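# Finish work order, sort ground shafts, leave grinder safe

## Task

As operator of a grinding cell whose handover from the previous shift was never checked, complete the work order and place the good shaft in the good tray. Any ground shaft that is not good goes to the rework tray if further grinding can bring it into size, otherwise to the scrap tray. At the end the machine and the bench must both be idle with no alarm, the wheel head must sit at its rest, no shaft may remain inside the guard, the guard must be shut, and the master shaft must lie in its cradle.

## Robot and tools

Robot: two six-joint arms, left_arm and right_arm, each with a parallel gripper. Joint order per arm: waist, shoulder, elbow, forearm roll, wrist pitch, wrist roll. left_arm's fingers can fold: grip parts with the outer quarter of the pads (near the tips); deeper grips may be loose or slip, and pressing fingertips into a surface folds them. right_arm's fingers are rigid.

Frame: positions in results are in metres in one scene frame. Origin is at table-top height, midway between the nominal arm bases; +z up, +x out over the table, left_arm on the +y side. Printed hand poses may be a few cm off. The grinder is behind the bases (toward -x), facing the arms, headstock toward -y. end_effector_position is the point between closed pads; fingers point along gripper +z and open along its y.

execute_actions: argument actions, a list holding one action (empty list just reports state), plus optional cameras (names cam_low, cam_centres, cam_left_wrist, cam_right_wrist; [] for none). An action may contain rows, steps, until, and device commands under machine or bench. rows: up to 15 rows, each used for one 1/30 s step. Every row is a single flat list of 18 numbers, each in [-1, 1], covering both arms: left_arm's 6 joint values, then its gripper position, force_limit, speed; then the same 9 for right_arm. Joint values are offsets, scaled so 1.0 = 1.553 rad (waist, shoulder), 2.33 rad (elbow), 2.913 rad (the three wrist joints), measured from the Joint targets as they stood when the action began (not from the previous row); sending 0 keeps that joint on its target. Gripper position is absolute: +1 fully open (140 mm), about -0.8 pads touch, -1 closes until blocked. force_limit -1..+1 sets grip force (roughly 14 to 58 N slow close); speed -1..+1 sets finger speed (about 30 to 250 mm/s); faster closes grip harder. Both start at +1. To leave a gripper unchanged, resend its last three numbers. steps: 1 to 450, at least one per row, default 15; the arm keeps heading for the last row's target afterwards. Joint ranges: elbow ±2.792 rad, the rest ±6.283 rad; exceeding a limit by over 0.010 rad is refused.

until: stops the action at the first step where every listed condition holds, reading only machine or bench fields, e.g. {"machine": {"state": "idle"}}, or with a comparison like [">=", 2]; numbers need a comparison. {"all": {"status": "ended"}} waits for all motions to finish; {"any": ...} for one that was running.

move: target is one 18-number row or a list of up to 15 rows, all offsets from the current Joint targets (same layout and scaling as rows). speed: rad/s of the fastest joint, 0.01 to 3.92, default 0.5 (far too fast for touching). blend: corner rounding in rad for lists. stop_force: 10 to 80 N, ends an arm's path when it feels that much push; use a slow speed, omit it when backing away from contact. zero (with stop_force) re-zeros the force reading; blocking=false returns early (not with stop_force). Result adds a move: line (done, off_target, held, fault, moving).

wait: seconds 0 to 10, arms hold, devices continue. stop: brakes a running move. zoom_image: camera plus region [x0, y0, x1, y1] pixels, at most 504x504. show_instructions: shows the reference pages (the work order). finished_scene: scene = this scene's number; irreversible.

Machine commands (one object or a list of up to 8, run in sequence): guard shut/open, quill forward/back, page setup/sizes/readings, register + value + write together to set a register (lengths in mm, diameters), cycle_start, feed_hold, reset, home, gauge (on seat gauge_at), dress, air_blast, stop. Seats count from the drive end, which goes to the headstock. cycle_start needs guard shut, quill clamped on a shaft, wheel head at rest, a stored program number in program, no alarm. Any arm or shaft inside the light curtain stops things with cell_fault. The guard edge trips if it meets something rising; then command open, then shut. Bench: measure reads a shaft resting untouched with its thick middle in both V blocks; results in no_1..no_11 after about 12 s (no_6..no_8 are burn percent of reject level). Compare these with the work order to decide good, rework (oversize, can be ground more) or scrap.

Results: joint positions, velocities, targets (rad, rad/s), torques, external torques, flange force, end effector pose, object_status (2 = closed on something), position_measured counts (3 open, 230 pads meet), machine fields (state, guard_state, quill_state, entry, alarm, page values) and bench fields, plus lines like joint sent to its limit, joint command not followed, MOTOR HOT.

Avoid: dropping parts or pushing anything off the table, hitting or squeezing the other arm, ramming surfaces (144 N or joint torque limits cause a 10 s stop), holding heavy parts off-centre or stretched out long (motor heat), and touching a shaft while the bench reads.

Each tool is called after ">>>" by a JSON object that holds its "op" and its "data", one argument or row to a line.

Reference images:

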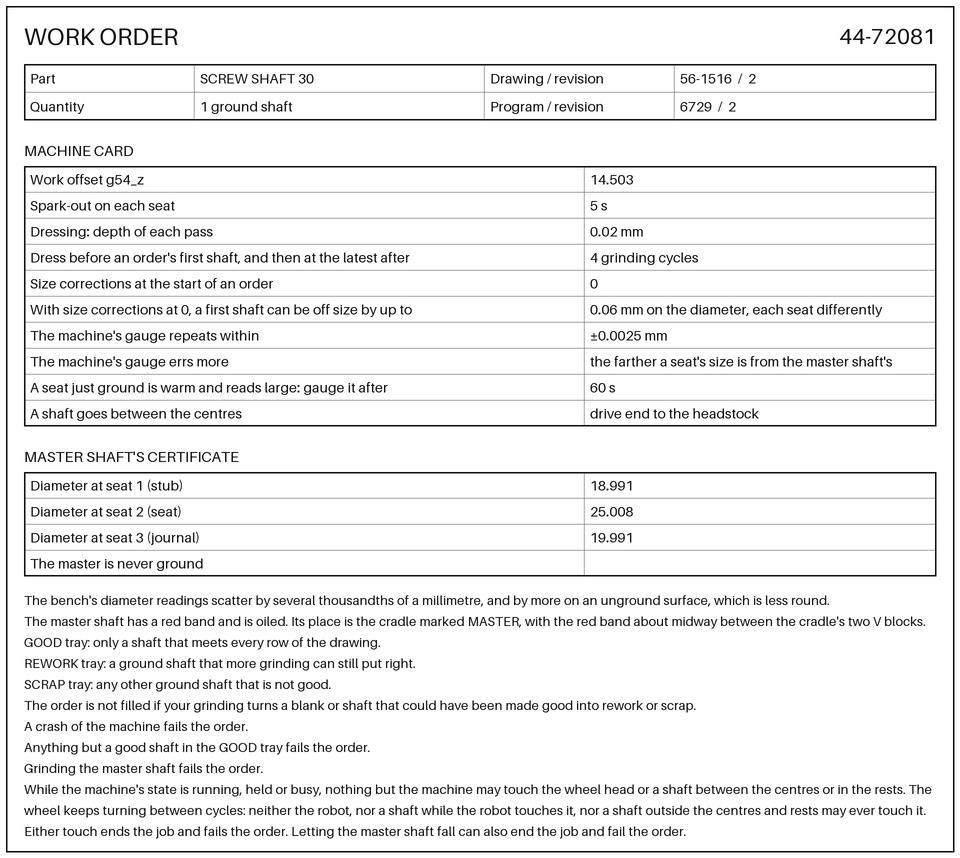

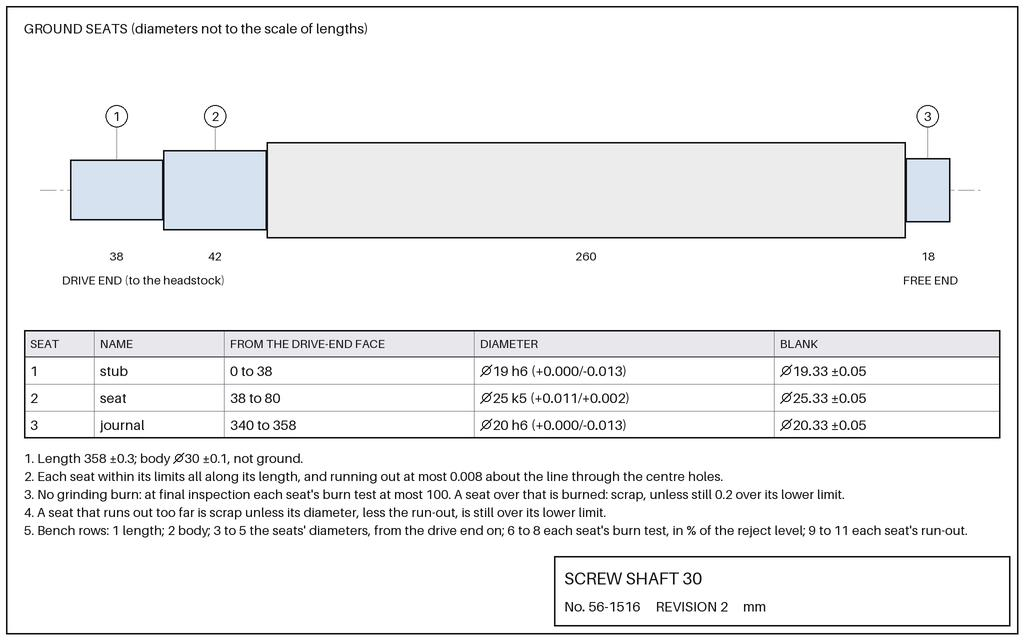

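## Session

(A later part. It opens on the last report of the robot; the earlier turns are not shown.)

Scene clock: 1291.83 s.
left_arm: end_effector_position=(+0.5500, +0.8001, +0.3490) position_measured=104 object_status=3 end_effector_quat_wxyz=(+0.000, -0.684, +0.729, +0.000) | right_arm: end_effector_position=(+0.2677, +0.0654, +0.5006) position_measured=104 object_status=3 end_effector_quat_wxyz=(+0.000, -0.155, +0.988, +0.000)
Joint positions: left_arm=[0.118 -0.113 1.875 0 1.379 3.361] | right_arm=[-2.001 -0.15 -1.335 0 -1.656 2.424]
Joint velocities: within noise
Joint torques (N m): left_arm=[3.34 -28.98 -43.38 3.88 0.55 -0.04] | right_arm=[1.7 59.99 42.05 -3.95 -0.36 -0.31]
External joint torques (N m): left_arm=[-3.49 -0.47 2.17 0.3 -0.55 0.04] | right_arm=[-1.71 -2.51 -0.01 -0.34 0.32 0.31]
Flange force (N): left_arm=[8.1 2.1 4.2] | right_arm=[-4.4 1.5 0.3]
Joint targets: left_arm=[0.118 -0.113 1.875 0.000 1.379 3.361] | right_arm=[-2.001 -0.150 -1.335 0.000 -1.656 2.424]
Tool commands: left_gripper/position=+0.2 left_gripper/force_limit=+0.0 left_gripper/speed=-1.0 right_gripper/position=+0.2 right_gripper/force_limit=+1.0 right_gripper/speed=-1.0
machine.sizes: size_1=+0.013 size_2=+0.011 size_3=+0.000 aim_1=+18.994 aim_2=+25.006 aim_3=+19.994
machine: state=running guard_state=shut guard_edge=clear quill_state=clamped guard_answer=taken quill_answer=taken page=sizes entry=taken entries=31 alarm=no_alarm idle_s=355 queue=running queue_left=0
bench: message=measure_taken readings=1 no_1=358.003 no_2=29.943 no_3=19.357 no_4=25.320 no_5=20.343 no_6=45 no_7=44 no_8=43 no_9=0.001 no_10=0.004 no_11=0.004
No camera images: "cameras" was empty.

>>> {"op": "execute_actions", "data": {
  "actions": [
    {"steps":450,"until":{"machine":{"state":["!=","running"]}}}
  ],
  "cameras": []
}}

>>> {"op": "wait", "data": {
  "seconds": 10,
  "cameras": []
}}

>>> {"op": "wait", "data": {
  "seconds": 10,
  "cameras": []
}}

>>> {"op": "wait", "data": {
  "seconds": 10,
  "cameras": []
}}

>>> {"op": "wait", "data": {
  "seconds": 10,
  "cameras": []
}}

>>> {"op": "wait", "data": {
  "seconds": 10,
  "cameras": []
}}

>>> {"op": "wait", "data": {
  "seconds": 10,
  "cameras": []
}}

>>> {"op": "execute_actions", "data": {
  "actions": [
    {"machine":[{"page":"readings"},{"register":"gauge_at","value":1,"write":true,"gauge":true},{"register":"gauge_at","value":2,"write":true,"gauge":true},{"register":"gauge_at","value":3,"write":true,"gauge":true}],"steps":450,"until":{"machine":{"queue":["!=","running"]}}}
  ],
  "cameras": []
}}

>>> {"op": "execute_actions", "data": {
  "actions": [
    {"machine":[{"register":"gauge_at","value":1,"write":true,"gauge":true},{"register":"gauge_at","value":2,"write":true,"gauge":true},{"register":"gauge_at","value":3,"write":true,"gauge":true}],"steps":450,"until":{"machine":{"queue":["!=","running"]}}}
  ],
  "cameras": []
}}

Scene clock: 1302.70 s.
left_arm: end_effector_position=(+0.5500, +0.8001, +0.3490) position_measured=104 object_status=3 end_effector_quat_wxyz=(+0.000, -0.684, +0.729, +0.000) | right_arm: end_effector_position=(+0.2677, +0.0654, +0.5006) position_measured=104 object_status=3 end_effector_quat_wxyz=(+0.000, -0.155, +0.988, +0.000)
Joint positions: left_arm=[0.118 -0.113 1.875 0 1.379 3.361] | right_arm=[-2.001 -0.15 -1.335 0 -1.656 2.424]
Joint velocities: within noise
Joint torques (N m): left_arm=[3.39 -29.2 -43.36 3.87 0.52 -0.03] | right_arm=[1.9 60.12 41.85 -3.96 -0.37 -0.3]
External joint torques (N m): left_arm=[-3.56 -0.27 2.18 0.31 -0.52 0.03] | right_arm=[-1.89 -2.57 0.12 -0.32 0.33 0.3]
Flange force (N): left_arm=[8.2 1.8 4.2] | right_arm=[-4.9 1.5 0.0]
Joint targets: left_arm=[0.118 -0.113 1.875 0.000 1.379 3.361] | right_arm=[-2.001 -0.150 -1.335 0.000 -1.656 2.424]
Tool commands: left_gripper/position=+0.2 left_gripper/force_limit=+0.0 left_gripper/speed=-1.0 right_gripper/position=+0.2 right_gripper/force_limit=+1.0 right_gripper/speed=-1.0
machine.sizes: size_1=+0.013 size_2=+0.011 size_3=+0.000 aim_1=+18.994 aim_2=+25.006 aim_3=+19.994
machine: state=done guard_state=shut guard_edge=clear quill_state=clamped guard_answer=taken quill_answer=taken page=sizes entry=taken entries=31 alarm=no_alarm idle_s=2 queue=done queue_left=0
bench: message=measure_taken readings=1 no_1=358.003 no_2=29.943 no_3=19.357 no_4=25.320 no_5=20.343 no_6=45 no_7=44 no_8=43 no_9=0.001 no_10=0.004 no_11=0.004
No camera images: "cameras" was empty.

Scene clock: 1312.70 s.
left_arm: end_effector_position=(+0.5500, +0.8001, +0.3490) position_measured=104 object_status=3 end_effector_quat_wxyz=(+0.000, -0.684, +0.729, +0.000) | right_arm: end_effector_position=(+0.2677, +0.0654, +0.5006) position_measured=104 object_status=3 end_effector_quat_wxyz=(+0.000, -0.155, +0.988, +0.000)
Joint positions: left_arm=[0.118 -0.113 1.875 0 1.379 3.361] | right_arm=[-2.001 -0.15 -1.335 0 -1.656 2.424]
Joint velocities: within noise
Joint torques (N m): left_arm=[3.43 -28.89 -43.41 3.88 0.57 -0.03] | right_arm=[1.54 60.02 42.04 -3.95 -0.41 -0.31]
External joint torques (N m): left_arm=[-3.3 -0.68 2.27 0.31 -0.57 0.03] | right_arm=[-1.62 -2.23 0.15 -0.35 0.37 0.31]
Flange force (N): left_arm=[7.9 2.6 4.3] | right_arm=[-4.2 1.5 0.1]
Joint targets: left_arm=[0.118 -0.113 1.875 0.000 1.379 3.361] | right_arm=[-2.001 -0.150 -1.335 0.000 -1.656 2.424]
Tool commands: left_gripper/position=+0.2 left_gripper/force_limit=+0.0 left_gripper/speed=-1.0 right_gripper/position=+0.2 right_gripper/force_limit=+1.0 right_gripper/speed=-1.0
machine.sizes: size_1=+0.013 size_2=+0.011 size_3=+0.000 aim_1=+18.994 aim_2=+25.006 aim_3=+19.994
machine: state=done guard_state=shut guard_edge=clear quill_state=clamped guard_answer=taken quill_answer=taken page=sizes entry=taken entries=31 alarm=no_alarm idle_s=12 queue=done queue_left=0
bench: message=measure_taken readings=1 no_1=358.003 no_2=29.943 no_3=19.357 no_4=25.320 no_5=20.343 no_6=45 no_7=44 no_8=43 no_9=0.001 no_10=0.004 no_11=0.004
wait: 10.00 s
No camera images: "cameras" was empty.

Scene clock: 1322.70 s.
left_arm: end_effector_position=(+0.5500, +0.8001, +0.3490) position_measured=104 object_status=3 end_effector_quat_wxyz=(+0.000, -0.684, +0.729, +0.000) | right_arm: end_effector_position=(+0.2677, +0.0654, +0.5006) position_measured=104 object_status=3 end_effector_quat_wxyz=(+0.000, -0.155, +0.988, +0.000)
Joint positions: left_arm=[0.118 -0.113 1.875 0 1.379 3.361] | right_arm=[-2.001 -0.15 -1.335 0 -1.656 2.424]
Joint velocities: within noise
Joint torques (N m): left_arm=[3.16 -29.08 -43.25 3.88 0.52 -0.05] | right_arm=[2.12 59.38 42.12 -4.02 -0.43 -0.32]
External joint torques (N m): left_arm=[-3.22 -0.25 2.14 0.3 -0.52 0.05] | right_arm=[-2.1 -1.69 0.02 -0.28 0.39 0.32]
Flange force (N): left_arm=[7.4 1.8 4.2] | right_arm=[-4.0 0.2 0.4]
Joint targets: left_arm=[0.118 -0.113 1.875 0.000 1.379 3.361] | right_arm=[-2.001 -0.150 -1.335 0.000 -1.656 2.424]
Tool commands: left_gripper/position=+0.2 left_gripper/force_limit=+0.0 left_gripper/speed=-1.0 right_gripper/position=+0.2 right_gripper/force_limit=+1.0 right_gripper/speed=-1.0
machine.sizes: size_1=+0.013 size_2=+0.011 size_3=+0.000 aim_1=+18.994 aim_2=+25.006 aim_3=+19.994
machine: state=done guard_state=shut guard_edge=clear quill_state=clamped guard_answer=taken quill_answer=taken page=sizes entry=taken entries=31 alarm=no_alarm idle_s=22 queue=done queue_left=0
bench: message=measure_taken readings=1 no_1=358.003 no_2=29.943 no_3=19.357 no_4=25.320 no_5=20.343 no_6=45 no_7=44 no_8=43 no_9=0.001 no_10=0.004 no_11=0.004
wait: 10.00 s
No camera images: "cameras" was empty.

Scene clock: 1332.70 s.
left_arm: end_effector_position=(+0.5500, +0.8001, +0.3490) position_measured=104 object_status=3 end_effector_quat_wxyz=(+0.000, -0.684, +0.729, +0.000) | right_arm: end_effector_position=(+0.2677, +0.0654, +0.5006) position_measured=104 object_status=3 end_effector_quat_wxyz=(+0.000, -0.155, +0.988, +0.000)
Joint positions: left_arm=[0.118 -0.113 1.875 0 1.379 3.361] | right_arm=[-2.001 -0.15 -1.335 0 -1.656 2.424]
Joint velocities: within noise
Joint torques (N m): left_arm=[3.35 -29.09 -43.34 3.88 0.56 -0.02] | right_arm=[2.08 59.87 41.95 -3.95 -0.38 -0.3]
External joint torques (N m): left_arm=[-3.41 -0.24 2.26 0.29 -0.56 0.02] | right_arm=[-2.11 -2.27 0.01 -0.32 0.34 0.3]
Flange force (N): left_arm=[7.9 1.9 4.5] | right_arm=[-4.7 0.8 0.3]
Joint targets: left_arm=[0.118 -0.113 1.875 0.000 1.379 3.361] | right_arm=[-2.001 -0.150 -1.335 0.000 -1.656 2.424]
Tool commands: left_gripper/position=+0.2 left_gripper/force_limit=+0.0 left_gripper/speed=-1.0 right_gripper/position=+0.2 right_gripper/force_limit=+1.0 right_gripper/speed=-1.0
machine.sizes: size_1=+0.013 size_2=+0.011 size_3=+0.000 aim_1=+18.994 aim_2=+25.006 aim_3=+19.994
machine: state=done guard_state=shut guard_edge=clear quill_state=clamped guard_answer=taken quill_answer=taken page=sizes entry=taken entries=31 alarm=no_alarm idle_s=31 queue=done queue_left=0
bench: message=measure_taken readings=1 no_1=358.003 no_2=29.943 no_3=19.357 no_4=25.320 no_5=20.343 no_6=45 no_7=44 no_8=43 no_9=0.001 no_10=0.004 no_11=0.004
wait: 10.00 s
No camera images: "cameras" was empty.

Scene clock: 1342.70 s.
left_arm: end_effector_position=(+0.5500, +0.8001, +0.3490) position_measured=104 object_status=3 end_effector_quat_wxyz=(+0.000, -0.684, +0.729, +0.000) | right_arm: end_effector_position=(+0.2677, +0.0654, +0.5006) position_measured=104 object_status=3 end_effector_quat_wxyz=(+0.000, -0.155, +0.988, +0.000)
Joint positions: left_arm=[0.118 -0.113 1.875 0 1.379 3.361] | right_arm=[-2.001 -0.15 -1.335 0 -1.656 2.424]
Joint velocities: within noise
Joint torques (N m): left_arm=[3.2 -28.92 -43.27 3.85 0.54 -0.03] | right_arm=[1.77 60.09 41.91 -3.93 -0.47 -0.3]
External joint torques (N m): left_arm=[-3.29 -0.13 2.27 0.31 -0.54 0.03] | right_arm=[-1.78 -2.48 0.3 -0.37 0.44 0.3]
Flange force (N): left_arm=[7.6 1.8 4.5] | right_arm=[-4.9 1.8 -0.1]
Joint targets: left_arm=[0.118 -0.113 1.875 0.000 1.379 3.361] | right_arm=[-2.001 -0.150 -1.335 0.000 -1.656 2.424]
Tool commands: left_gripper/position=+0.2 left_gripper/force_limit=+0.0 left_gripper/speed=-1.0 right_gripper/position=+0.2 right_gripper/force_limit=+1.0 right_gripper/speed=-1.0
machine.sizes: size_1=+0.013 size_2=+0.011 size_3=+0.000 aim_1=+18.994 aim_2=+25.006 aim_3=+19.994
machine: state=done guard_state=shut guard_edge=clear quill_state=clamped guard_answer=taken quill_answer=taken page=sizes entry=taken entries=31 alarm=no_alarm idle_s=41 queue=done queue_left=0
bench: message=measure_taken readings=1 no_1=358.003 no_2=29.943 no_3=19.357 no_4=25.320 no_5=20.343 no_6=45 no_7=44 no_8=43 no_9=0.001 no_10=0.004 no_11=0.004
wait: 10.00 s
No camera images: "cameras" was empty.

Scene clock: 1352.70 s.
left_arm: end_effector_position=(+0.5500, +0.8001, +0.3490) position_measured=104 object_status=3 end_effector_quat_wxyz=(+0.000, -0.684, +0.729, +0.000) | right_arm: end_effector_position=(+0.2677, +0.0654, +0.5006) position_measured=104 object_status=3 end_effector_quat_wxyz=(+0.000, -0.155, +0.988, +0.000)
Joint positions: left_arm=[0.118 -0.113 1.875 0 1.379 3.361] | right_arm=[-2.001 -0.15 -1.335 0 -1.656 2.424]
Joint velocities: within noise
Joint torques (N m): left_arm=[3.37 -29.12 -43.4 3.89 0.58 -0.04] | right_arm=[1.87 60.31 42.05 -3.94 -0.37 -0.27]
External joint torques (N m): left_arm=[-3.3 -0.25 2.28 0.29 -0.57 0.04] | right_arm=[-1.83 -2.74 0.07 -0.35 0.34 0.27]
Flange force (N): left_arm=[7.7 2.0 4.5] | right_arm=[-5.0 1.7 0.1]
Joint targets: left_arm=[0.118 -0.113 1.875 0.000 1.379 3.361] | right_arm=[-2.001 -0.150 -1.335 0.000 -1.656 2.424]
Tool commands: left_gripper/position=+0.2 left_gripper/force_limit=+0.0 left_gripper/speed=-1.0 right_gripper/position=+0.2 right_gripper/force_limit=+1.0 right_gripper/speed=-1.0
machine.sizes: size_1=+0.013 size_2=+0.011 size_3=+0.000 aim_1=+18.994 aim_2=+25.006 aim_3=+19.994
machine: state=done guard_state=shut guard_edge=clear quill_state=clamped guard_answer=taken quill_answer=taken page=sizes entry=taken entries=31 alarm=no_alarm idle_s=51 queue=done queue_left=0
bench: message=measure_taken readings=1 no_1=358.003 no_2=29.943 no_3=19.357 no_4=25.320 no_5=20.343 no_6=45 no_7=44 no_8=43 no_9=0.001 no_10=0.004 no_11=0.004
wait: 10.00 s
No camera images: "cameras" was empty.

Scene clock: 1362.70 s.
left_arm: end_effector_position=(+0.5500, +0.8001, +0.3490) position_measured=104 object_status=3 end_effector_quat_wxyz=(+0.000, -0.684, +0.729, +0.000) | right_arm: end_effector_position=(+0.2677, +0.0654, +0.5006) position_measured=104 object_status=3 end_effector_quat_wxyz=(+0.000, -0.155, +0.988, +0.000)
Joint positions: left_arm=[0.118 -0.113 1.875 0 1.379 3.361] | right_arm=[-2.001 -0.15 -1.335 0 -1.656 2.424]
Joint velocities: within noise
Joint torques (N m): left_arm=[3.08 -28.73 -43.32 3.87 0.54 -0.04] | right_arm=[1.67 59.87 41.99 -3.99 -0.4 -0.32]
External joint torques (N m): left_arm=[-3.14 -0.68 2.2 0.31 -0.54 0.04] | right_arm=[-1.71 -2.69 -0.16 -0.27 0.36 0.32]
Flange force (N): left_arm=[7.5 2.6 4.2] | right_arm=[-4.4 1.5 0.6]
Joint targets: left_arm=[0.118 -0.113 1.875 0.000 1.379 3.361] | right_arm=[-2.001 -0.150 -1.335 0.000 -1.656 2.424]
Tool commands: left_gripper/position=+0.2 left_gripper/force_limit=+0.0 left_gripper/speed=-1.0 right_gripper/position=+0.2 right_gripper/force_limit=+1.0 right_gripper/speed=-1.0
machine.sizes: size_1=+0.013 size_2=+0.011 size_3=+0.000 aim_1=+18.994 aim_2=+25.006 aim_3=+19.994
machine: state=done guard_state=shut guard_edge=clear quill_state=clamped guard_answer=taken quill_answer=taken page=sizes entry=taken entries=31 alarm=no_alarm idle_s=61 queue=done queue_left=0
bench: message=measure_taken readings=1 no_1=358.003 no_2=29.943 no_3=19.357 no_4=25.320 no_5=20.343 no_6=45 no_7=44 no_8=43 no_9=0.001 no_10=0.004 no_11=0.004
wait: 10.00 s
No camera images: "cameras" was empty.

Scene clock: 1375.07 s.
left_arm: end_effector_position=(+0.5500, +0.8001, +0.3490) position_measured=104 object_status=3 end_effector_quat_wxyz=(+0.000, -0.684, +0.729, +0.000) | right_arm: end_effector_position=(+0.2677, +0.0654, +0.5006) position_measured=104 object_status=3 end_effector_quat_wxyz=(+0.000, -0.155, +0.988, +0.000)
Joint positions: left_arm=[0.118 -0.113 1.875 0 1.379 3.361] | right_arm=[-2.001 -0.15 -1.335 0 -1.656 2.424]
Joint velocities: within noise
Joint torques (N m): left_arm=[3.37 -29.05 -43.4 3.87 0.56 0] | right_arm=[1.78 60.04 42.11 -3.95 -0.39 -0.29]
External joint torques (N m): left_arm=[-3.39 -0.69 2.18 0.31 -0.55 0] | right_arm=[-1.75 -2.26 0.06 -0.34 0.36 0.29]
Flange force (N): left_arm=[8.1 2.5 4.2] | right_arm=[-4.3 1.2 0.2]
Joint targets: left_arm=[0.118 -0.113 1.875 0.000 1.379 3.361] | right_arm=[-2.001 -0.150 -1.335 0.000 -1.656 2.424]
Tool commands: left_gripper/position=+0.2 left_gripper/force_limit=+0.0 left_gripper/speed=-1.0 right_gripper/position=+0.2 right_gripper/force_limit=+1.0 right_gripper/speed=-1.0
machine.readings: gauge_d=+19.995 gauge_d_1=+18.996 gauge_d_2=+25.007 gauge_d_3=+19.995 pos_x=+0.000 pos_z=+0.000 load_peak=+4.8 cycles=+2
machine: state=done guard_state=shut guard_edge=clear quill_state=clamped guard_answer=taken quill_answer=taken page=readings entry=taken entries=37 alarm=no_alarm idle_s=73 queue=done queue_left=0
bench: message=measure_taken readings=1 no_1=358.003 no_2=29.943 no_3=19.357 no_4=25.320 no_5=20.343 no_6=45 no_7=44 no_8=43 no_9=0.001 no_10=0.004 no_11=0.004
No camera images: "cameras" was empty.

Scene clock: 1387.40 s.
left_arm: end_effector_position=(+0.5500, +0.8001, +0.3490) position_measured=104 object_status=3 end_effector_quat_wxyz=(+0.000, -0.684, +0.729, +0.000) | right_arm: end_effector_position=(+0.2677, +0.0654, +0.5006) position_measured=104 object_status=3 end_effector_quat_wxyz=(+0.000, -0.155, +0.988, +0.000)
Joint positions: left_arm=[0.118 -0.113 1.875 0 1.379 3.361] | right_arm=[-2.001 -0.15 -1.335 0 -1.656 2.424]
Joint velocities: within noise
Joint torques (N m): left_arm=[3.15 -28.84 -43.27 3.87 0.53 -0.05] | right_arm=[1.87 60.24 42.09 -3.97 -0.36 -0.28]
External joint torques (N m): left_arm=[-3.1 -0.56 2.07 0.33 -0.53 0.05] | right_arm=[-1.81 -2.62 -0.07 -0.31 0.32 0.28]
Flange force (N): left_arm=[7.3 2.3 4.0] | right_arm=[-4.6 1.4 0.3]
Joint targets: left_arm=[0.118 -0.113 1.875 0.000 1.379 3.361] | right_arm=[-2.001 -0.150 -1.335 0.000 -1.656 2.424]
Tool commands: left_gripper/position=+0.2 left_gripper/force_limit=+0.0 left_gripper/speed=-1.0 right_gripper/position=+0.2 right_gripper/force_limit=+1.0 right_gripper/speed=-1.0
machine.readings: gauge_d=+19.996 gauge_d_1=+18.996 gauge_d_2=+25.008 gauge_d_3=+19.996 pos_x=+0.000 pos_z=+0.000 load_peak=+4.8 cycles=+2
machine: state=done guard_state=shut guard_edge=clear quill_state=clamped guard_answer=taken quill_answer=taken page=readings entry=taken entries=43 alarm=no_alarm idle_s=86 queue=done queue_left=0
bench: message=measure_taken readings=1 no_1=358.003 no_2=29.943 no_3=19.357 no_4=25.320 no_5=20.343 no_6=45 no_7=44 no_8=43 no_9=0.001 no_10=0.004 no_11=0.004
No camera images: "cameras" was empty.

>>> {"op": "execute_actions", "data": {
  "actions": [
    {"machine":[{"guard":"open"},{"quill":"back"}],"steps":75}
  ],
  "cameras": []
}}

>>> {"op": "move", "data": {
  "target": [
    [0,0,0,0,0,0,0.2,0,-1,0.3548,0,0,0,0,0,0.2,1,-1],
    [0,0,0,0,0,0,0.2,0,-1,0.8251,-0.2080,0.1085,0,0.0239,0.0048,0.2,1,-1],
    [0,0,0,0,0,0,0.2,0,-1,0.8251,-0.2244,0.0167,0,0.1060,0.0048,0.2,1,-1]
  ],
  "speed": [0.8,0.8,0.3],
  "blend": [0.1,0.02,0],
  "cameras": ["cam_right_wrist","cam_centres"]
}}

Scene clock: 1406.60 s.
left_arm: end_effector_position=(+0.5500, +0.8001, +0.3490) position_measured=104 object_status=3 end_effector_quat_wxyz=(+0.000, -0.684, +0.729, +0.000) | right_arm: end_effector_position=(+0.2677, +0.0654, +0.5006) position_measured=104 object_status=3 end_effector_quat_wxyz=(+0.000, -0.155, +0.988, +0.000)
Joint positions: left_arm=[0.118 -0.113 1.875 0 1.379 3.361] | right_arm=[-2.001 -0.15 -1.335 0 -1.656 2.424]
Joint velocities: within noise
Joint torques (N m): left_arm=[3.23 -29.03 -43.39 3.86 0.58 -0.04] | right_arm=[1.88 59.85 42.05 -3.98 -0.4 -0.3]
External joint torques (N m): left_arm=[-3.22 -0.22 2.28 0.32 -0.58 0.04] | right_arm=[-1.87 -1.94 0.06 -0.31 0.36 0.3]
Flange force (N): left_arm=[7.5 2.0 4.5] | right_arm=[-4.1 0.7 0.3]
Joint targets: left_arm=[0.118 -0.113 1.875 0.000 1.379 3.361] | right_arm=[-2.001 -0.150 -1.335 0.000 -1.656 2.424]
Tool commands: left_gripper/position=+0.2 left_gripper/force_limit=+0.0 left_gripper/speed=-1.0 right_gripper/position=+0.2 right_gripper/force_limit=+1.0 right_gripper/speed=-1.0
machine.readings: gauge_d=+19.996 gauge_d_1=+0.000 gauge_d_2=+0.000 gauge_d_3=+0.000 pos_x=+0.000 pos_z=+0.000 load_peak=+4.8 cycles=+2
machine: state=idle guard_state=open guard_edge=clear quill_state=between guard_answer=taken quill_answer=taken page=readings entry=taken entries=43 alarm=no_alarm idle_s=105 queue=running queue_left=0
bench: message=measure_taken readings=1 no_1=358.003 no_2=29.943 no_3=19.357 no_4=25.320 no_5=20.343 no_6=45 no_7=44 no_8=43 no_9=0.001 no_10=0.004 no_11=0.004
No camera images: "cameras" was empty.

Scene clock: 1409.60 s.
left_arm: end_effector_position=(+0.5500, +0.8001, +0.3490) position_measured=104 object_status=3 end_effector_quat_wxyz=(+0.000, -0.684, +0.729, +0.000) | right_arm: end_effector_position=(-0.6446, +0.0478, +0.2602) position_measured=104 object_status=3 end_effector_quat_wxyz=(+0.000, +0.710, -0.704, +0.000)
Joint positions: left_arm=[0.118 -0.113 1.875 0 1.379 3.361] | right_arm=[-0.719 -0.498 -1.296 0 -1.348 2.438]
Joint velocities: within noise
Joint torques (N m): left_arm=[3.19 -28.94 -43.35 3.86 0.57 -0.03] | right_arm=[1.4 95.12 40.68 -3.92 -0.61 -0.34]
External joint torques (N m): left_arm=[-3.23 -0.43 2.21 0.32 -0.57 0.03] | right_arm=[-1.49 -3.65 0.68 -0.3 0.57 0.34]
Flange force (N): left_arm=[7.6 2.2 4.3] | right_arm=[-5.9 4.4 1.4]
Joint targets: left_arm=[0.118 -0.113 1.875 0.000 1.379 3.361] | right_arm=[-0.719 -0.498 -1.296 0.000 -1.348 2.438]
machine.readings: gauge_d=+19.996 gauge_d_1=+0.000 gauge_d_2=+0.000 gauge_d_3=+0.000 pos_x=+0.000 pos_z=+0.000 load_peak=+4.8 cycles=+2
machine: state=idle guard_state=open guard_edge=clear quill_state=back guard_answer=taken quill_answer=taken page=readings entry=taken entries=43 alarm=no_alarm idle_s=108 queue=done queue_left=0
bench: message=measure_taken readings=1 no_1=358.003 no_2=29.943 no_3=19.357 no_4=25.320 no_5=20.343 no_6=45 no_7=44 no_8=43 no_9=0.001 no_10=0.004 no_11=0.004
move: done
Images, in order (width x height): cam_centres 896x504, cam_right_wrist 896x504.

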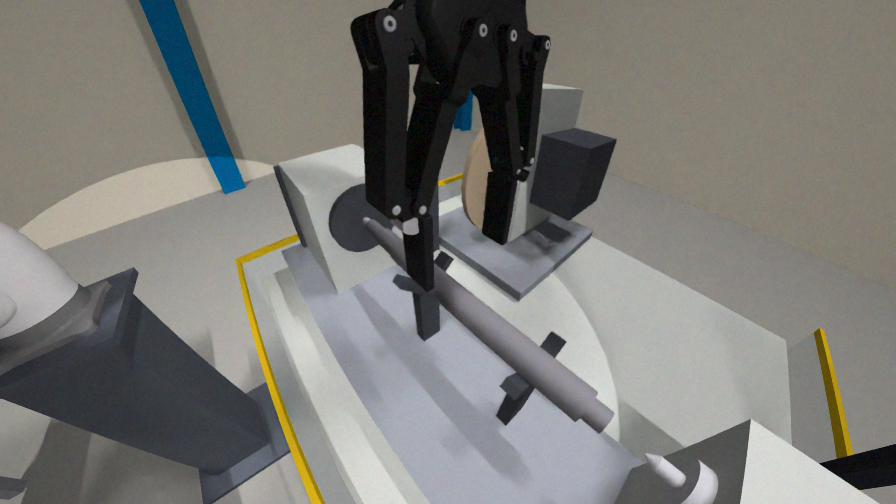

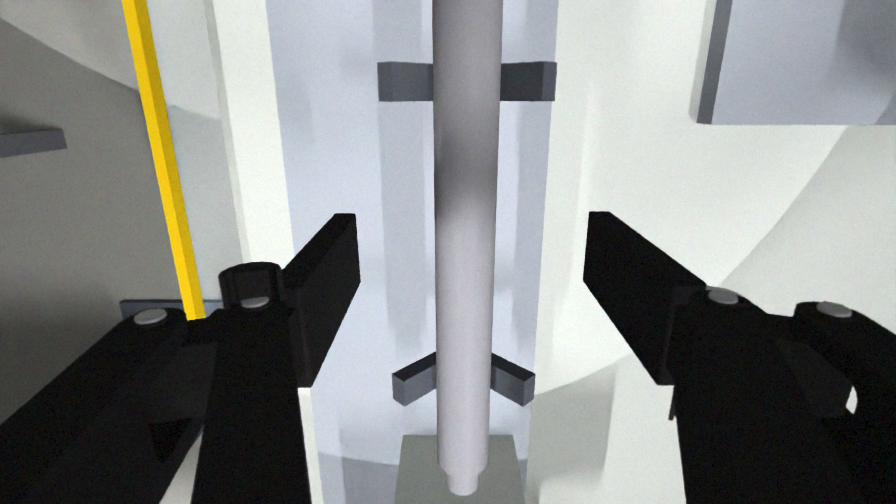

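>>> {"op": "move", "data": {
  "target": [0,0,0,0,0,0,0.2,0,-1,0,-0.0173,-0.0301,0,0.0333,0,0.2,1,-0.5],
  "speed": 0.05,
  "cameras": ["cam_right_wrist"]
}}

Scene clock: 1436.27 s.
left_arm: end_effector_position=(+0.5500, +0.8001, +0.3490) position_measured=104 object_status=3 end_effector_quat_wxyz=(+0.000, -0.684, +0.729, +0.000) | right_arm: end_effector_position=(-0.6445, +0.0477, +0.1998) position_measured=104 object_status=3 end_effector_quat_wxyz=(+0.000, +0.710, -0.704, +0.000)
Joint positions: left_arm=[0.118 -0.113 1.875 0 1.379 3.361] | right_arm=[-0.719 -0.525 -1.366 0 -1.251 2.438]
Joint velocities: within noise
Joint torques (N m): left_arm=[3.09 -28.87 -43.36 3.85 0.55 -0.03] | right_arm=[1.47 96.45 40.33 -3.77 -0.57 -0.29]
External joint torques (N m): left_arm=[-3.06 -1.06 2.13 0.33 -0.54 0.03] | right_arm=[-1.37 -4.1 -0.26 -0.31 0.54 0.29]
Flange force (N): left_arm=[7.5 3.2 3.9] | right_arm=[-4.6 3.0 3.2]
Joint targets: left_arm=[0.118 -0.113 1.875 0.000 1.379 3.361] | right_arm=[-0.719 -0.525 -1.366 0.000 -1.251 2.438]
machine.readings: gauge_d=+19.996 gauge_d_1=+0.000 gauge_d_2=+0.000 gauge_d_3=+0.000 pos_x=+0.000 pos_z=+0.000 load_peak=+4.8 cycles=+2
machine: state=idle guard_state=open guard_edge=clear quill_state=back guard_answer=taken quill_answer=taken page=readings entry=taken entries=43 alarm=no_alarm idle_s=134 queue=done queue_left=0
bench: message=measure_taken readings=1 no_1=358.003 no_2=29.943 no_3=19.357 no_4=25.320 no_5=20.343 no_6=45 no_7=44 no_8=43 no_9=0.001 no_10=0.004 no_11=0.004
move: done
Images, in order (width x height): cam_right_wrist 896x504.

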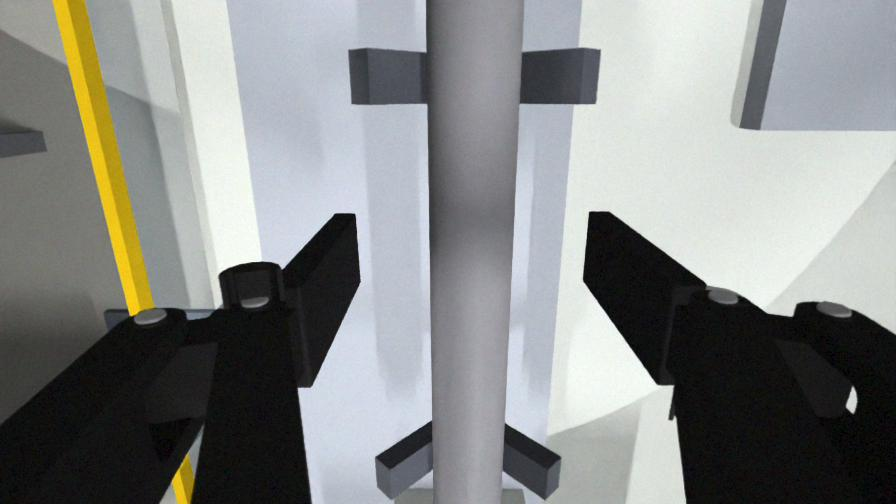

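Aligned. Close.

>>> {"op": "execute_actions", "data": {
  "actions": [
    {"rows":[[0,0,0,0,0,0,0.2,0,-1,0,0,0,0,0,0,-1,1,-0.5]],"steps":75}
  ],
  "cameras": []
}}

>>> {"op": "move", "data": {
  "target": [
    [0,0,0,0,0,0,0.2,0,-1,-0.0081,-0.0094,0.0104,0,-0.0033,-0.0043,-1,1,-0.5],
    [0,0,0,0,0,0,0.2,0,-1,-0.0081,0.0073,0.0405,0,-0.0363,-0.0043,-1,1,-0.5],
    [0,0,0,0,0,0,0.2,0,-1,-0.0081,0.0180,0.1762,0,-0.1506,-0.0043,-1,1,-0.5]
  ],
  "speed": [0.015,0.08,0.3],
  "cameras": ["cam_right_wrist","cam_low"]
}}

Scene clock: 1443.90 s.
left_arm: end_effector_position=(+0.5500, +0.8001, +0.3490) position_measured=104 object_status=3 end_effector_quat_wxyz=(+0.000, -0.684, +0.729, +0.000) | right_arm: end_effector_position=(-0.6445, +0.0477, +0.1997) position_measured=189 object_status=2 end_effector_quat_wxyz=(+0.000, +0.710, -0.704, +0.000)
Joint positions: left_arm=[0.118 -0.113 1.875 0 1.379 3.361] | right_arm=[-0.719 -0.525 -1.366 0 -1.251 2.438]
Joint velocities: within noise
Joint torques (N m): left_arm=[3.23 -28.89 -43.27 3.87 0.51 -0.01] | right_arm=[11.81 79.38 39.23 -0.03 5.51 -0.82]
External joint torques (N m): left_arm=[-3.15 -0.85 2.04 0.32 -0.51 0.01] | right_arm=[-11.89 13.14 0.87 -4.05 -5.55 0.82]
Flange force (N): left_arm=[7.6 2.7 3.8] | right_arm=[-1.0 -18.3 -16.5]
Joint targets: left_arm=[0.118 -0.113 1.875 0.000 1.379 3.361] | right_arm=[-0.719 -0.525 -1.366 0.000 -1.251 2.438]
machine.readings: gauge_d=+19.996 gauge_d_1=+0.000 gauge_d_2=+0.000 gauge_d_3=+0.000 pos_x=+0.000 pos_z=+0.000 load_peak=+4.8 cycles=+2
machine: state=idle guard_state=open guard_edge=clear quill_state=back guard_answer=taken quill_answer=taken page=readings entry=taken entries=43 alarm=no_alarm idle_s=142 queue=done queue_left=0
bench: message=measure_taken readings=1 no_1=358.003 no_2=29.943 no_3=19.357 no_4=25.320 no_5=20.343 no_6=45 no_7=44 no_8=43 no_9=0.001 no_10=0.004 no_11=0.004
No camera images: "cameras" was empty.

Scene clock: 1448.33 s.
left_arm: end_effector_position=(+0.5500, +0.8001, +0.3490) position_measured=104 object_status=3 end_effector_quat_wxyz=(+0.000, -0.684, +0.729, +0.000) | right_arm: end_effector_position=(-0.6446, +0.0616, +0.4500) position_measured=189 object_status=2 end_effector_quat_wxyz=(+0.000, +0.710, -0.704, +0.000)
Joint positions: left_arm=[0.118 -0.113 1.875 0 1.379 3.361] | right_arm=[-0.732 -0.497 -0.956 0 -1.689 2.425]
Joint velocities: within noise
Joint torques (N m): left_arm=[3.01 -28.83 -43.32 3.87 0.56 -0.03] | right_arm=[1.96 109.74 53.06 -3.97 -0.77 -0.31]
External joint torques (N m): left_arm=[-2.9 -0.96 2.12 0.31 -0.55 0.03] | right_arm=[-1.97 -18.14 -11.21 -0.3 0.73 0.31]
Flange force (N): left_arm=[7.2 3.1 4.0] | right_arm=[-2.3 -0.5 21.4]
Joint targets: left_arm=[0.118 -0.113 1.875 0.000 1.379 3.361] | right_arm=[-0.732 -0.497 -0.956 0.000 -1.689 2.425]
machine.readings: gauge_d=+19.996 gauge_d_1=+0.000 gauge_d_2=+0.000 gauge_d_3=+0.000 pos_x=+0.000 pos_z=+0.000 load_peak=+4.8 cycles=+2
machine: state=idle guard_state=open guard_edge=clear quill_state=back guard_answer=taken quill_answer=taken page=readings entry=taken entries=43 alarm=no_alarm idle_s=146 queue=done queue_left=0
bench: message=measure_taken readings=1 no_1=358.003 no_2=29.943 no_3=19.357 no_4=25.320 no_5=20.343 no_6=45 no_7=44 no_8=43 no_9=0.001 no_10=0.004 no_11=0.004
move: done
Images, in order (width x height): cam_low 896x504, cam_right_wrist 896x504.

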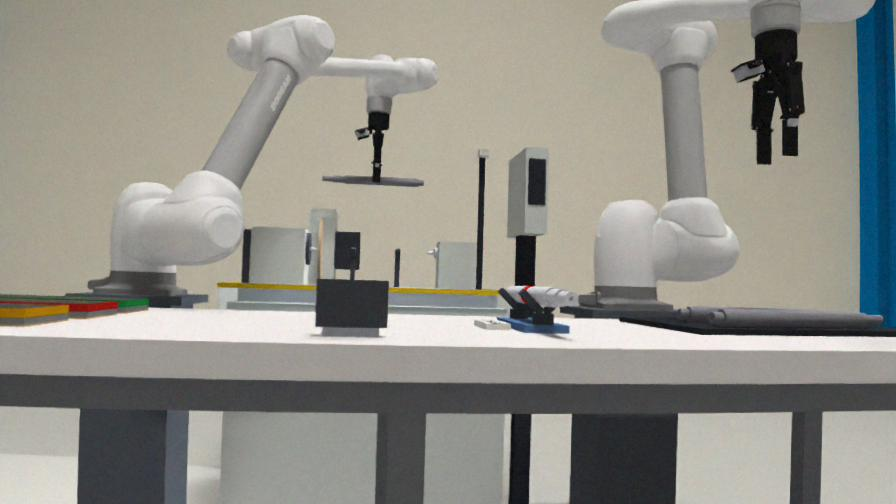

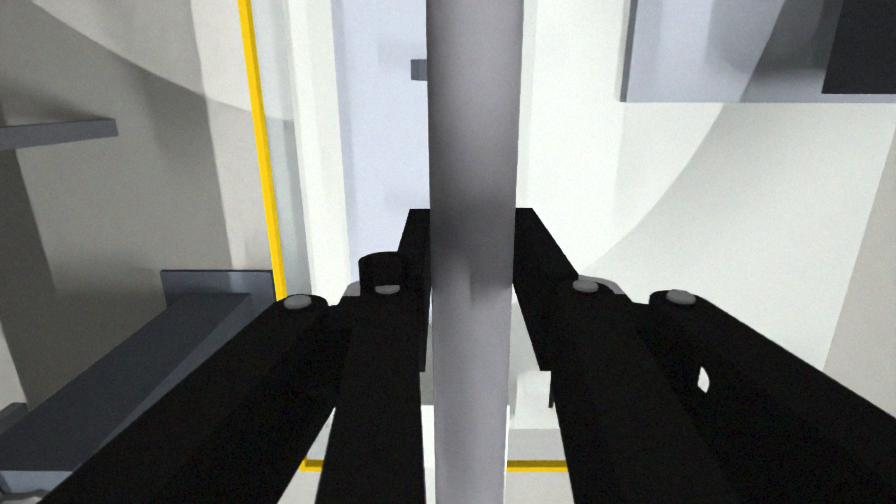

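>>> {"op": "move", "data": {
  "target": [
    [0,0,0,0,0,0,0.2,0,-1,-0.4623,0.2231,-0.1627,0,0.0110,0,-1,1,-0.5],
    [0,0,0,0,0,0,0.2,0,-1,-0.8171,0.2234,-0.1627,0,0.0110,0,-1,1,-0.5]
  ],
  "speed": 0.7,
  "blend": 0.1,
  "cameras": []
}}

Scene clock: 1456.60 s.
left_arm: end_effector_position=(+0.5500, +0.8001, +0.3490) position_measured=104 object_status=3 end_effector_quat_wxyz=(+0.000, -0.684, +0.729, +0.000) | right_arm: end_effector_position=(+0.2676, +0.0653, +0.5004) position_measured=189 object_status=2 end_effector_quat_wxyz=(+0.000, -0.154, +0.988, +0.000)
Joint positions: left_arm=[0.118 -0.113 1.875 0 1.379 3.361] | right_arm=[-2.001 -0.15 -1.335 0 -1.657 2.425]
Joint velocities: within noise
Joint torques (N m): left_arm=[3.09 -28.89 -43.38 3.86 0.56 -0.02] | right_arm=[2.35 71.57 51.63 -3.97 -0.43 -0.3]
External joint torques (N m): left_arm=[-3.1 -0.86 2.11 0.34 -0.56 0.02] | right_arm=[-2.24 -13.89 -9.51 -0.31 0.4 0.3]
Flange force (N): left_arm=[7.6 2.8 4.0] | right_arm=[-5.4 1.3 17.4]
Joint targets: left_arm=[0.118 -0.113 1.875 0.000 1.379 3.361] | right_arm=[-2.001 -0.150 -1.335 0.000 -1.657 2.425]
machine.readings: gauge_d=+19.996 gauge_d_1=+0.000 gauge_d_2=+0.000 gauge_d_3=+0.000 pos_x=+0.000 pos_z=+0.000 load_peak=+4.8 cycles=+2
machine: state=idle guard_state=open guard_edge=clear quill_state=back guard_answer=taken quill_answer=taken page=readings entry=taken entries=43 alarm=no_alarm idle_s=154 queue=done queue_left=0
bench: message=measure_taken readings=1 no_1=358.003 no_2=29.943 no_3=19.357 no_4=25.320 no_5=20.343 no_6=45 no_7=44 no_8=43 no_9=0.001 no_10=0.004 no_11=0.004
move: done
No camera images: "cameras" was empty.

>>> {"op": "move", "data": {
  "target": [
    [0,0,0,0,0,0,0.2,0,-1,-0.2441,-0.1829,-0.0734,0,0.1565,-0.0466,-1,1,-0.5],
    [0,0,0,0,0,0,0.2,0,-1,-0.2441,-0.2131,-0.1104,0,0.2020,-0.0466,-1,1,-0.5]
  ],
  "speed": [0.5,0.08],
  "cameras": ["cam_right_wrist","cam_low"]
}}

Scene clock: 1466.97 s.
left_arm: end_effector_position=(+0.5500, +0.8001, +0.3490) position_measured=104 object_status=3 end_effector_quat_wxyz=(+0.000, -0.684, +0.729, +0.000) | right_arm: end_effector_position=(+0.5531, +0.0070, +0.1199) position_measured=189 object_status=2 end_effector_quat_wxyz=(+0.000, -0.033, +0.999, +0.000)
Joint positions: left_arm=[0.118 -0.113 1.875 0 1.379 3.361] | right_arm=[-2.38 -0.481 -1.592 0 -1.069 2.289]
Joint velocities: within noise
Joint torques (N m): left_arm=[3.44 -28.66 -43.43 3.87 0.55 -0.02] | right_arm=[1.34 102.42 45.47 -3.5 -0.53 -0.3]
External joint torques (N m): left_arm=[-3.47 -0.98 2.28 0.31 -0.54 0.02] | right_arm=[-1.51 -17.19 -8.63 -0.27 0.48 0.3]
Flange force (N): left_arm=[8.4 3.1 4.2] | right_arm=[-4.6 1.7 21.1]
Joint targets: left_arm=[0.118 -0.113 1.875 0.000 1.379 3.361] | right_arm=[-2.380 -0.481 -1.592 0.000 -1.069 2.289]
machine.readings: gauge_d=+19.996 gauge_d_1=+0.000 gauge_d_2=+0.000 gauge_d_3=+0.000 pos_x=+0.000 pos_z=+0.000 load_peak=+4.8 cycles=+2
machine: state=idle guard_state=open guard_edge=clear quill_state=back guard_answer=taken quill_answer=taken page=readings entry=taken entries=43 alarm=no_alarm idle_s=164 queue=done queue_left=0
bench: message=measure_taken readings=1 no_1=358.003 no_2=29.943 no_3=19.357 no_4=25.320 no_5=20.343 no_6=45 no_7=44 no_8=43 no_9=0.001 no_10=0.004 no_11=0.004
move: done
Images, in order (width x height): cam_low 896x504, cam_right_wrist 896x504.

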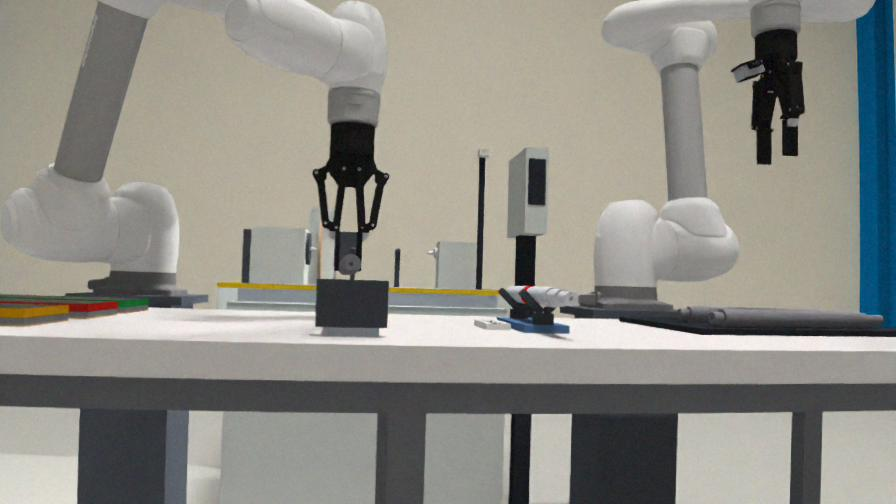

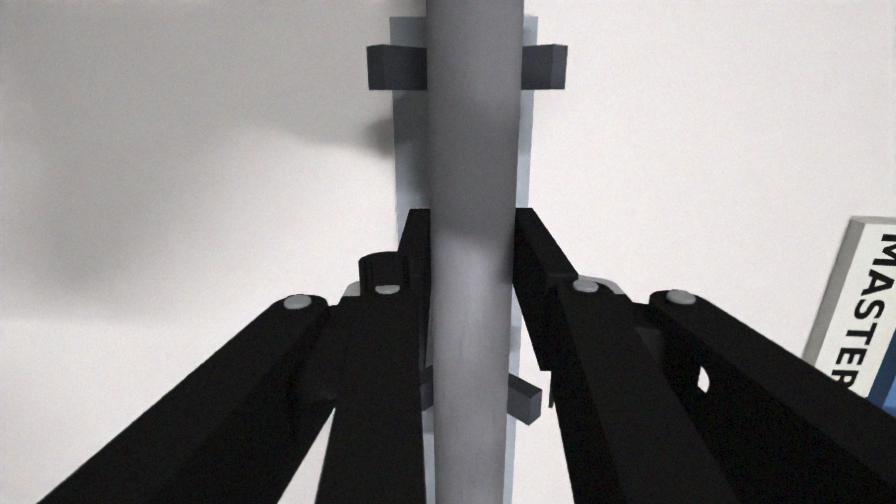

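>>> {"op": "move", "data": {
  "target": [0,0,0,0,0,0,0.2,0,-1,0,-0.0254,-0.0155,0,0.0259,0,-1,1,-0.5],
  "speed": 0.018,
  "stop_force": 12,
  "cameras": ["cam_right_wrist"]
}}

Scene clock: 1474.70 s.
left_arm: end_effector_position=(+0.5500, +0.8001, +0.3490) position_measured=104 object_status=3 end_effector_quat_wxyz=(+0.000, -0.684, +0.729, +0.000) | right_arm: end_effector_position=(+0.5531, +0.0070, +0.0809) position_measured=189 object_status=2 end_effector_quat_wxyz=(+0.000, -0.033, +0.999, +0.000)
Joint positions: left_arm=[0.118 -0.113 1.875 0 1.379 3.361] | right_arm=[-2.38 -0.513 -1.621 0 -1.008 2.289]
Joint velocities: within noise
Joint torques (N m): left_arm=[3.17 -28.83 -43.39 3.87 0.58 -0.04] | right_arm=[3.84 83.91 37.3 -2.62 2.55 -0.29]
External joint torques (N m): left_arm=[-3.11 -0.56 2.3 0.3 -0.57 0.04] | right_arm=[-3.74 2.65 -1.77 -1 -2.59 0.29]
Flange force (N): left_arm=[7.4 2.6 4.4] | right_arm=[1.2 -6.7 -5.1]
Joint targets: left_arm=[0.118 -0.113 1.875 0.000 1.379 3.361] | right_arm=[-2.380 -0.513 -1.621 0.000 -1.008 2.289]
machine.readings: gauge_d=+19.996 gauge_d_1=+0.000 gauge_d_2=+0.000 gauge_d_3=+0.000 pos_x=+0.000 pos_z=+0.000 load_peak=+4.8 cycles=+2
machine: state=idle guard_state=open guard_edge=clear quill_state=back guard_answer=taken quill_answer=taken page=readings entry=taken entries=43 alarm=no_alarm idle_s=172 queue=done queue_left=0
bench: message=measure_taken readings=1 no_1=358.003 no_2=29.943 no_3=19.357 no_4=25.320 no_5=20.343 no_6=45 no_7=44 no_8=43 no_9=0.001 no_10=0.004 no_11=0.004
move: contact (right_arm); right_arm: the wrist pitch is farthest, 0.014 rad from its target
Images, in order (width x height): cam_right_wrist 896x504.

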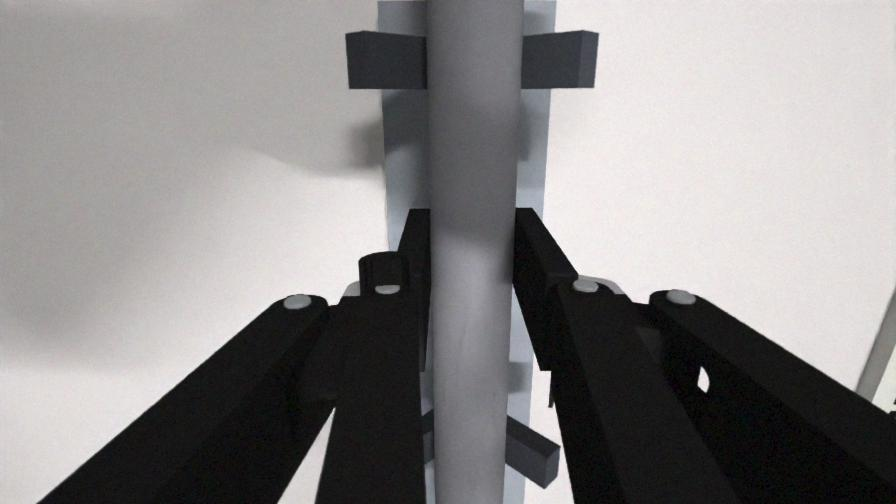

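>>> {"op": "execute_actions", "data": {
  "actions": [
    {"rows":[[0,0,0,0,0,0,0.2,0,-1,0,0,0,0,0,0,0.2,1,-1]],"steps":75}
  ],
  "cameras": []
}}

>>> {"op": "execute_actions", "data": {
  "actions": [
    {"bench":{"measure":true},"machine":{"guard":"shut"},"steps":400,"until":{"bench":{"readings":[">",1]}}}
  ],
  "cameras": []
}}

Scene clock: 1480.50 s.
left_arm: end_effector_position=(+0.5500, +0.8001, +0.3490) position_measured=104 object_status=3 end_effector_quat_wxyz=(+0.000, -0.684, +0.729, +0.000) | right_arm: end_effector_position=(+0.5530, +0.0070, +0.0809) position_measured=104 object_status=3 end_effector_quat_wxyz=(+0.000, -0.033, +0.999, +0.000)
Joint positions: left_arm=[0.118 -0.113 1.875 0 1.379 3.361] | right_arm=[-2.38 -0.513 -1.621 0 -1.008 2.289]
Joint velocities: within noise
Joint torques (N m): left_arm=[3.38 -28.94 -43.4 3.87 0.56 -0.01] | right_arm=[1.65 90.29 35.62 -3.31 -0.4 -0.3]
External joint torques (N m): left_arm=[-3.4 -0.25 2.33 0.31 -0.56 0.01] | right_arm=[-1.6 -3.33 0.08 -0.33 0.36 0.3]
Flange force (N): left_arm=[8.0 2.0 4.6] | right_arm=[-4.6 1.5 3.4]
Joint targets: left_arm=[0.118 -0.113 1.875 0.000 1.379 3.361] | right_arm=[-2.380 -0.513 -1.621 0.000 -1.008 2.289]
machine.readings: gauge_d=+19.996 gauge_d_1=+0.000 gauge_d_2=+0.000 gauge_d_3=+0.000 pos_x=+0.000 pos_z=+0.000 load_peak=+4.8 cycles=+2
machine: state=idle guard_state=open guard_edge=clear quill_state=back guard_answer=taken quill_answer=taken page=readings entry=taken entries=43 alarm=no_alarm idle_s=178 queue=done queue_left=0
bench: message=measure_taken readings=1 no_1=358.003 no_2=29.943 no_3=19.357 no_4=25.320 no_5=20.343 no_6=45 no_7=44 no_8=43 no_9=0.001 no_10=0.004 no_11=0.004
No camera images: "cameras" was empty.

Scene clock: 1492.70 s.
left_arm: end_effector_position=(+0.5500, +0.8001, +0.3490) position_measured=104 object_status=3 end_effector_quat_wxyz=(+0.000, -0.684, +0.729, +0.000) | right_arm: end_effector_position=(+0.5530, +0.0070, +0.0809) position_measured=104 object_status=3 end_effector_quat_wxyz=(+0.000, -0.033, +0.999, +0.000)
Joint positions: left_arm=[0.118 -0.113 1.875 0 1.379 3.361] | right_arm=[-2.38 -0.513 -1.621 0 -1.008 2.289]
Joint velocities: within noise
Joint torques (N m): left_arm=[3.29 -28.98 -43.21 3.86 0.59 -0.03] | right_arm=[1.74 90.36 35.65 -3.32 -0.42 -0.31]
External joint torques (N m): left_arm=[-3.48 -0.39 2.09 0.31 -0.59 0.03] | right_arm=[-1.75 -3.5 -0.05 -0.32 0.37 0.31]
Flange force (N): left_arm=[8.1 1.9 4.2] | right_arm=[-4.6 1.3 3.6]
Joint targets: left_arm=[0.118 -0.113 1.875 0.000 1.379 3.361] | right_arm=[-2.380 -0.513 -1.621 0.000 -1.008 2.289]
Tool commands: left_gripper/position=+0.2 left_gripper/force_limit=+0.0 left_gripper/speed=-1.0 right_gripper/position=+0.2 right_gripper/force_limit=+1.0 right_gripper/speed=-1.0
machine.readings: gauge_d=+19.996 gauge_d_1=+0.000 gauge_d_2=+0.000 gauge_d_3=+0.000 pos_x=+0.000 pos_z=+0.000 load_peak=+4.8 cycles=+2
machine: state=idle guard_state=shut guard_edge=clear quill_state=back guard_answer=taken quill_answer=taken page=readings entry=taken entries=43 alarm=no_alarm idle_s=190 queue=done queue_left=0
bench: message=measure_taken readings=2 no_1=357.997 no_2=29.946 no_3=18.997 no_4=25.008 no_5=19.992 no_6=46 no_7=46 no_8=46 no_9=0.000 no_10=0.001 no_11=0.003
No camera images: "cameras" was empty.

>>> {"op": "execute_actions", "data": {
  "actions": [
    {"rows":[[0,0,0,0,0,0,0.2,0,-1,0,0,0,0,0,0,-1,1,-0.5]],"steps":75}
  ],
  "cameras": []
}}

>>> {"op": "move", "data": {
  "target": [
    [0,0,0,0,0,0,0.2,0,-1,0,0.0207,0.0124,0,-0.0208,0,-1,1,-0.5],
    [0,0,0,0,0,0,0.2,0,-1,0,0.0509,0.0494,0,-0.0663,0,-1,1,-0.5],
    [0,0,0,0,0,0,0.2,0,-1,-0.5744,0.4196,-0.1573,0,-0.0977,-0.8223,-1,1,-0.5]
  ],
  "speed": [0.05,0.2,0.7],
  "cameras": ["cam_right_wrist","cam_low"]
}}

Scene clock: 1520.43 s.
left_arm: end_effector_position=(+0.5500, +0.8001, +0.3490) position_measured=104 object_status=3 end_effector_quat_wxyz=(+0.000, -0.684, +0.729, +0.000) | right_arm: end_effector_position=(+0.5530, +0.0070, +0.0809) position_measured=189 object_status=2 end_effector_quat_wxyz=(+0.000, -0.033, +0.999, +0.000)
Joint positions: left_arm=[0.118 -0.113 1.875 0 1.379 3.361] | right_arm=[-2.38 -0.513 -1.621 0 -1.008 2.289]
Joint velocities: within noise
Joint torques (N m): left_arm=[3.36 -29.07 -43.32 3.85 0.57 0] | right_arm=[25.84 70.6 44.89 6.08 12.1 -0.71]
External joint torques (N m): left_arm=[-3.43 -0.12 2.27 0.31 -0.56 0] | right_arm=[-25.76 15.52 -9.56 -9.69 -12.16 0.71]
Flange force (N): left_arm=[8.0 1.7 4.5] | right_arm=[3.8 -44.2 -25.7]
Joint targets: left_arm=[0.118 -0.113 1.875 0.000 1.379 3.361] | right_arm=[-2.380 -0.513 -1.621 0.000 -1.008 2.289]
machine.readings: gauge_d=+19.996 gauge_d_1=+0.000 gauge_d_2=+0.000 gauge_d_3=+0.000 pos_x=+0.000 pos_z=+0.000 load_peak=+4.8 cycles=+2
machine: state=idle guard_state=shut guard_edge=clear quill_state=back guard_answer=taken quill_answer=taken page=readings entry=taken entries=43 alarm=no_alarm idle_s=217 queue=done queue_left=0
bench: message=measure_taken readings=2 no_1=357.997 no_2=29.946 no_3=18.997 no_4=25.008 no_5=19.992 no_6=46 no_7=46 no_8=46 no_9=0.000 no_10=0.001 no_11=0.003
No camera images: "cameras" was empty.

Scene clock: 1526.37 s.
left_arm: end_effector_position=(+0.5500, +0.8001, +0.3490) position_measured=104 object_status=3 end_effector_quat_wxyz=(+0.000, -0.684, +0.729, +0.000) | right_arm: end_effector_position=(+0.4249, -0.6002, +0.2998) position_measured=189 object_status=2 end_effector_quat_wxyz=(+0.000, +0.707, -0.708, +0.000)
Joint positions: left_arm=[0.118 -0.113 1.875 0 1.379 3.361] | right_arm=[-3.273 0.139 -1.988 0 -1.292 -0.106]
Joint velocities: within noise
Joint torques (N m): left_arm=[3.46 -28.9 -43.39 3.89 0.56 -0.03] | right_arm=[2.13 35.51 49.62 -3.9 -0.35 -0.56]
External joint torques (N m): left_arm=[-3.48 -0.57 2.21 0.3 -0.56 0.03] | right_arm=[-2.11 -9.44 -8.92 -0.32 0.36 0.56]
Flange force (N): left_arm=[8.2 2.3 4.3] | right_arm=[4.0 -3.0 18.2]
Joint targets: left_arm=[0.118 -0.113 1.875 0.000 1.379 3.361] | right_arm=[-3.273 0.139 -1.988 0.000 -1.292 -0.106]
machine.readings: gauge_d=+19.996 gauge_d_1=+0.000 gauge_d_2=+0.000 gauge_d_3=+0.000 pos_x=+0.000 pos_z=+0.000 load_peak=+4.8 cycles=+2
machine: state=idle guard_state=shut guard_edge=clear quill_state=back guard_answer=taken quill_answer=taken page=readings entry=taken entries=43 alarm=no_alarm idle_s=223 queue=done queue_left=0
bench: message=measure_taken readings=2 no_1=357.997 no_2=29.946 no_3=18.997 no_4=25.008 no_5=19.992 no_6=46 no_7=46 no_8=46 no_9=0.000 no_10=0.001 no_11=0.003
move: done
Images, in order (width x height): cam_low 896x504, cam_right_wrist 896x504.

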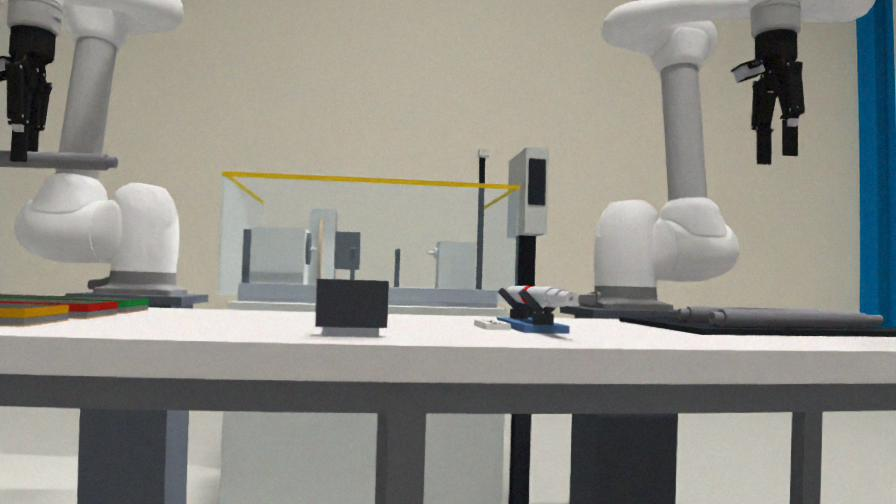

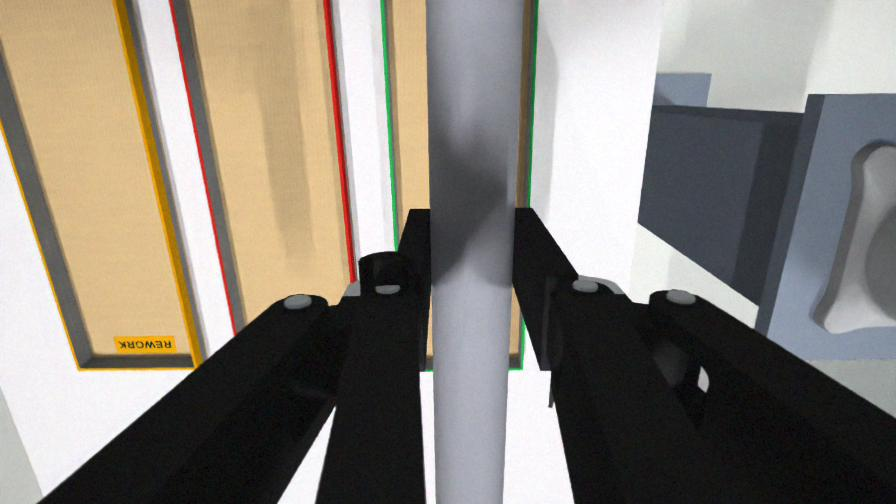

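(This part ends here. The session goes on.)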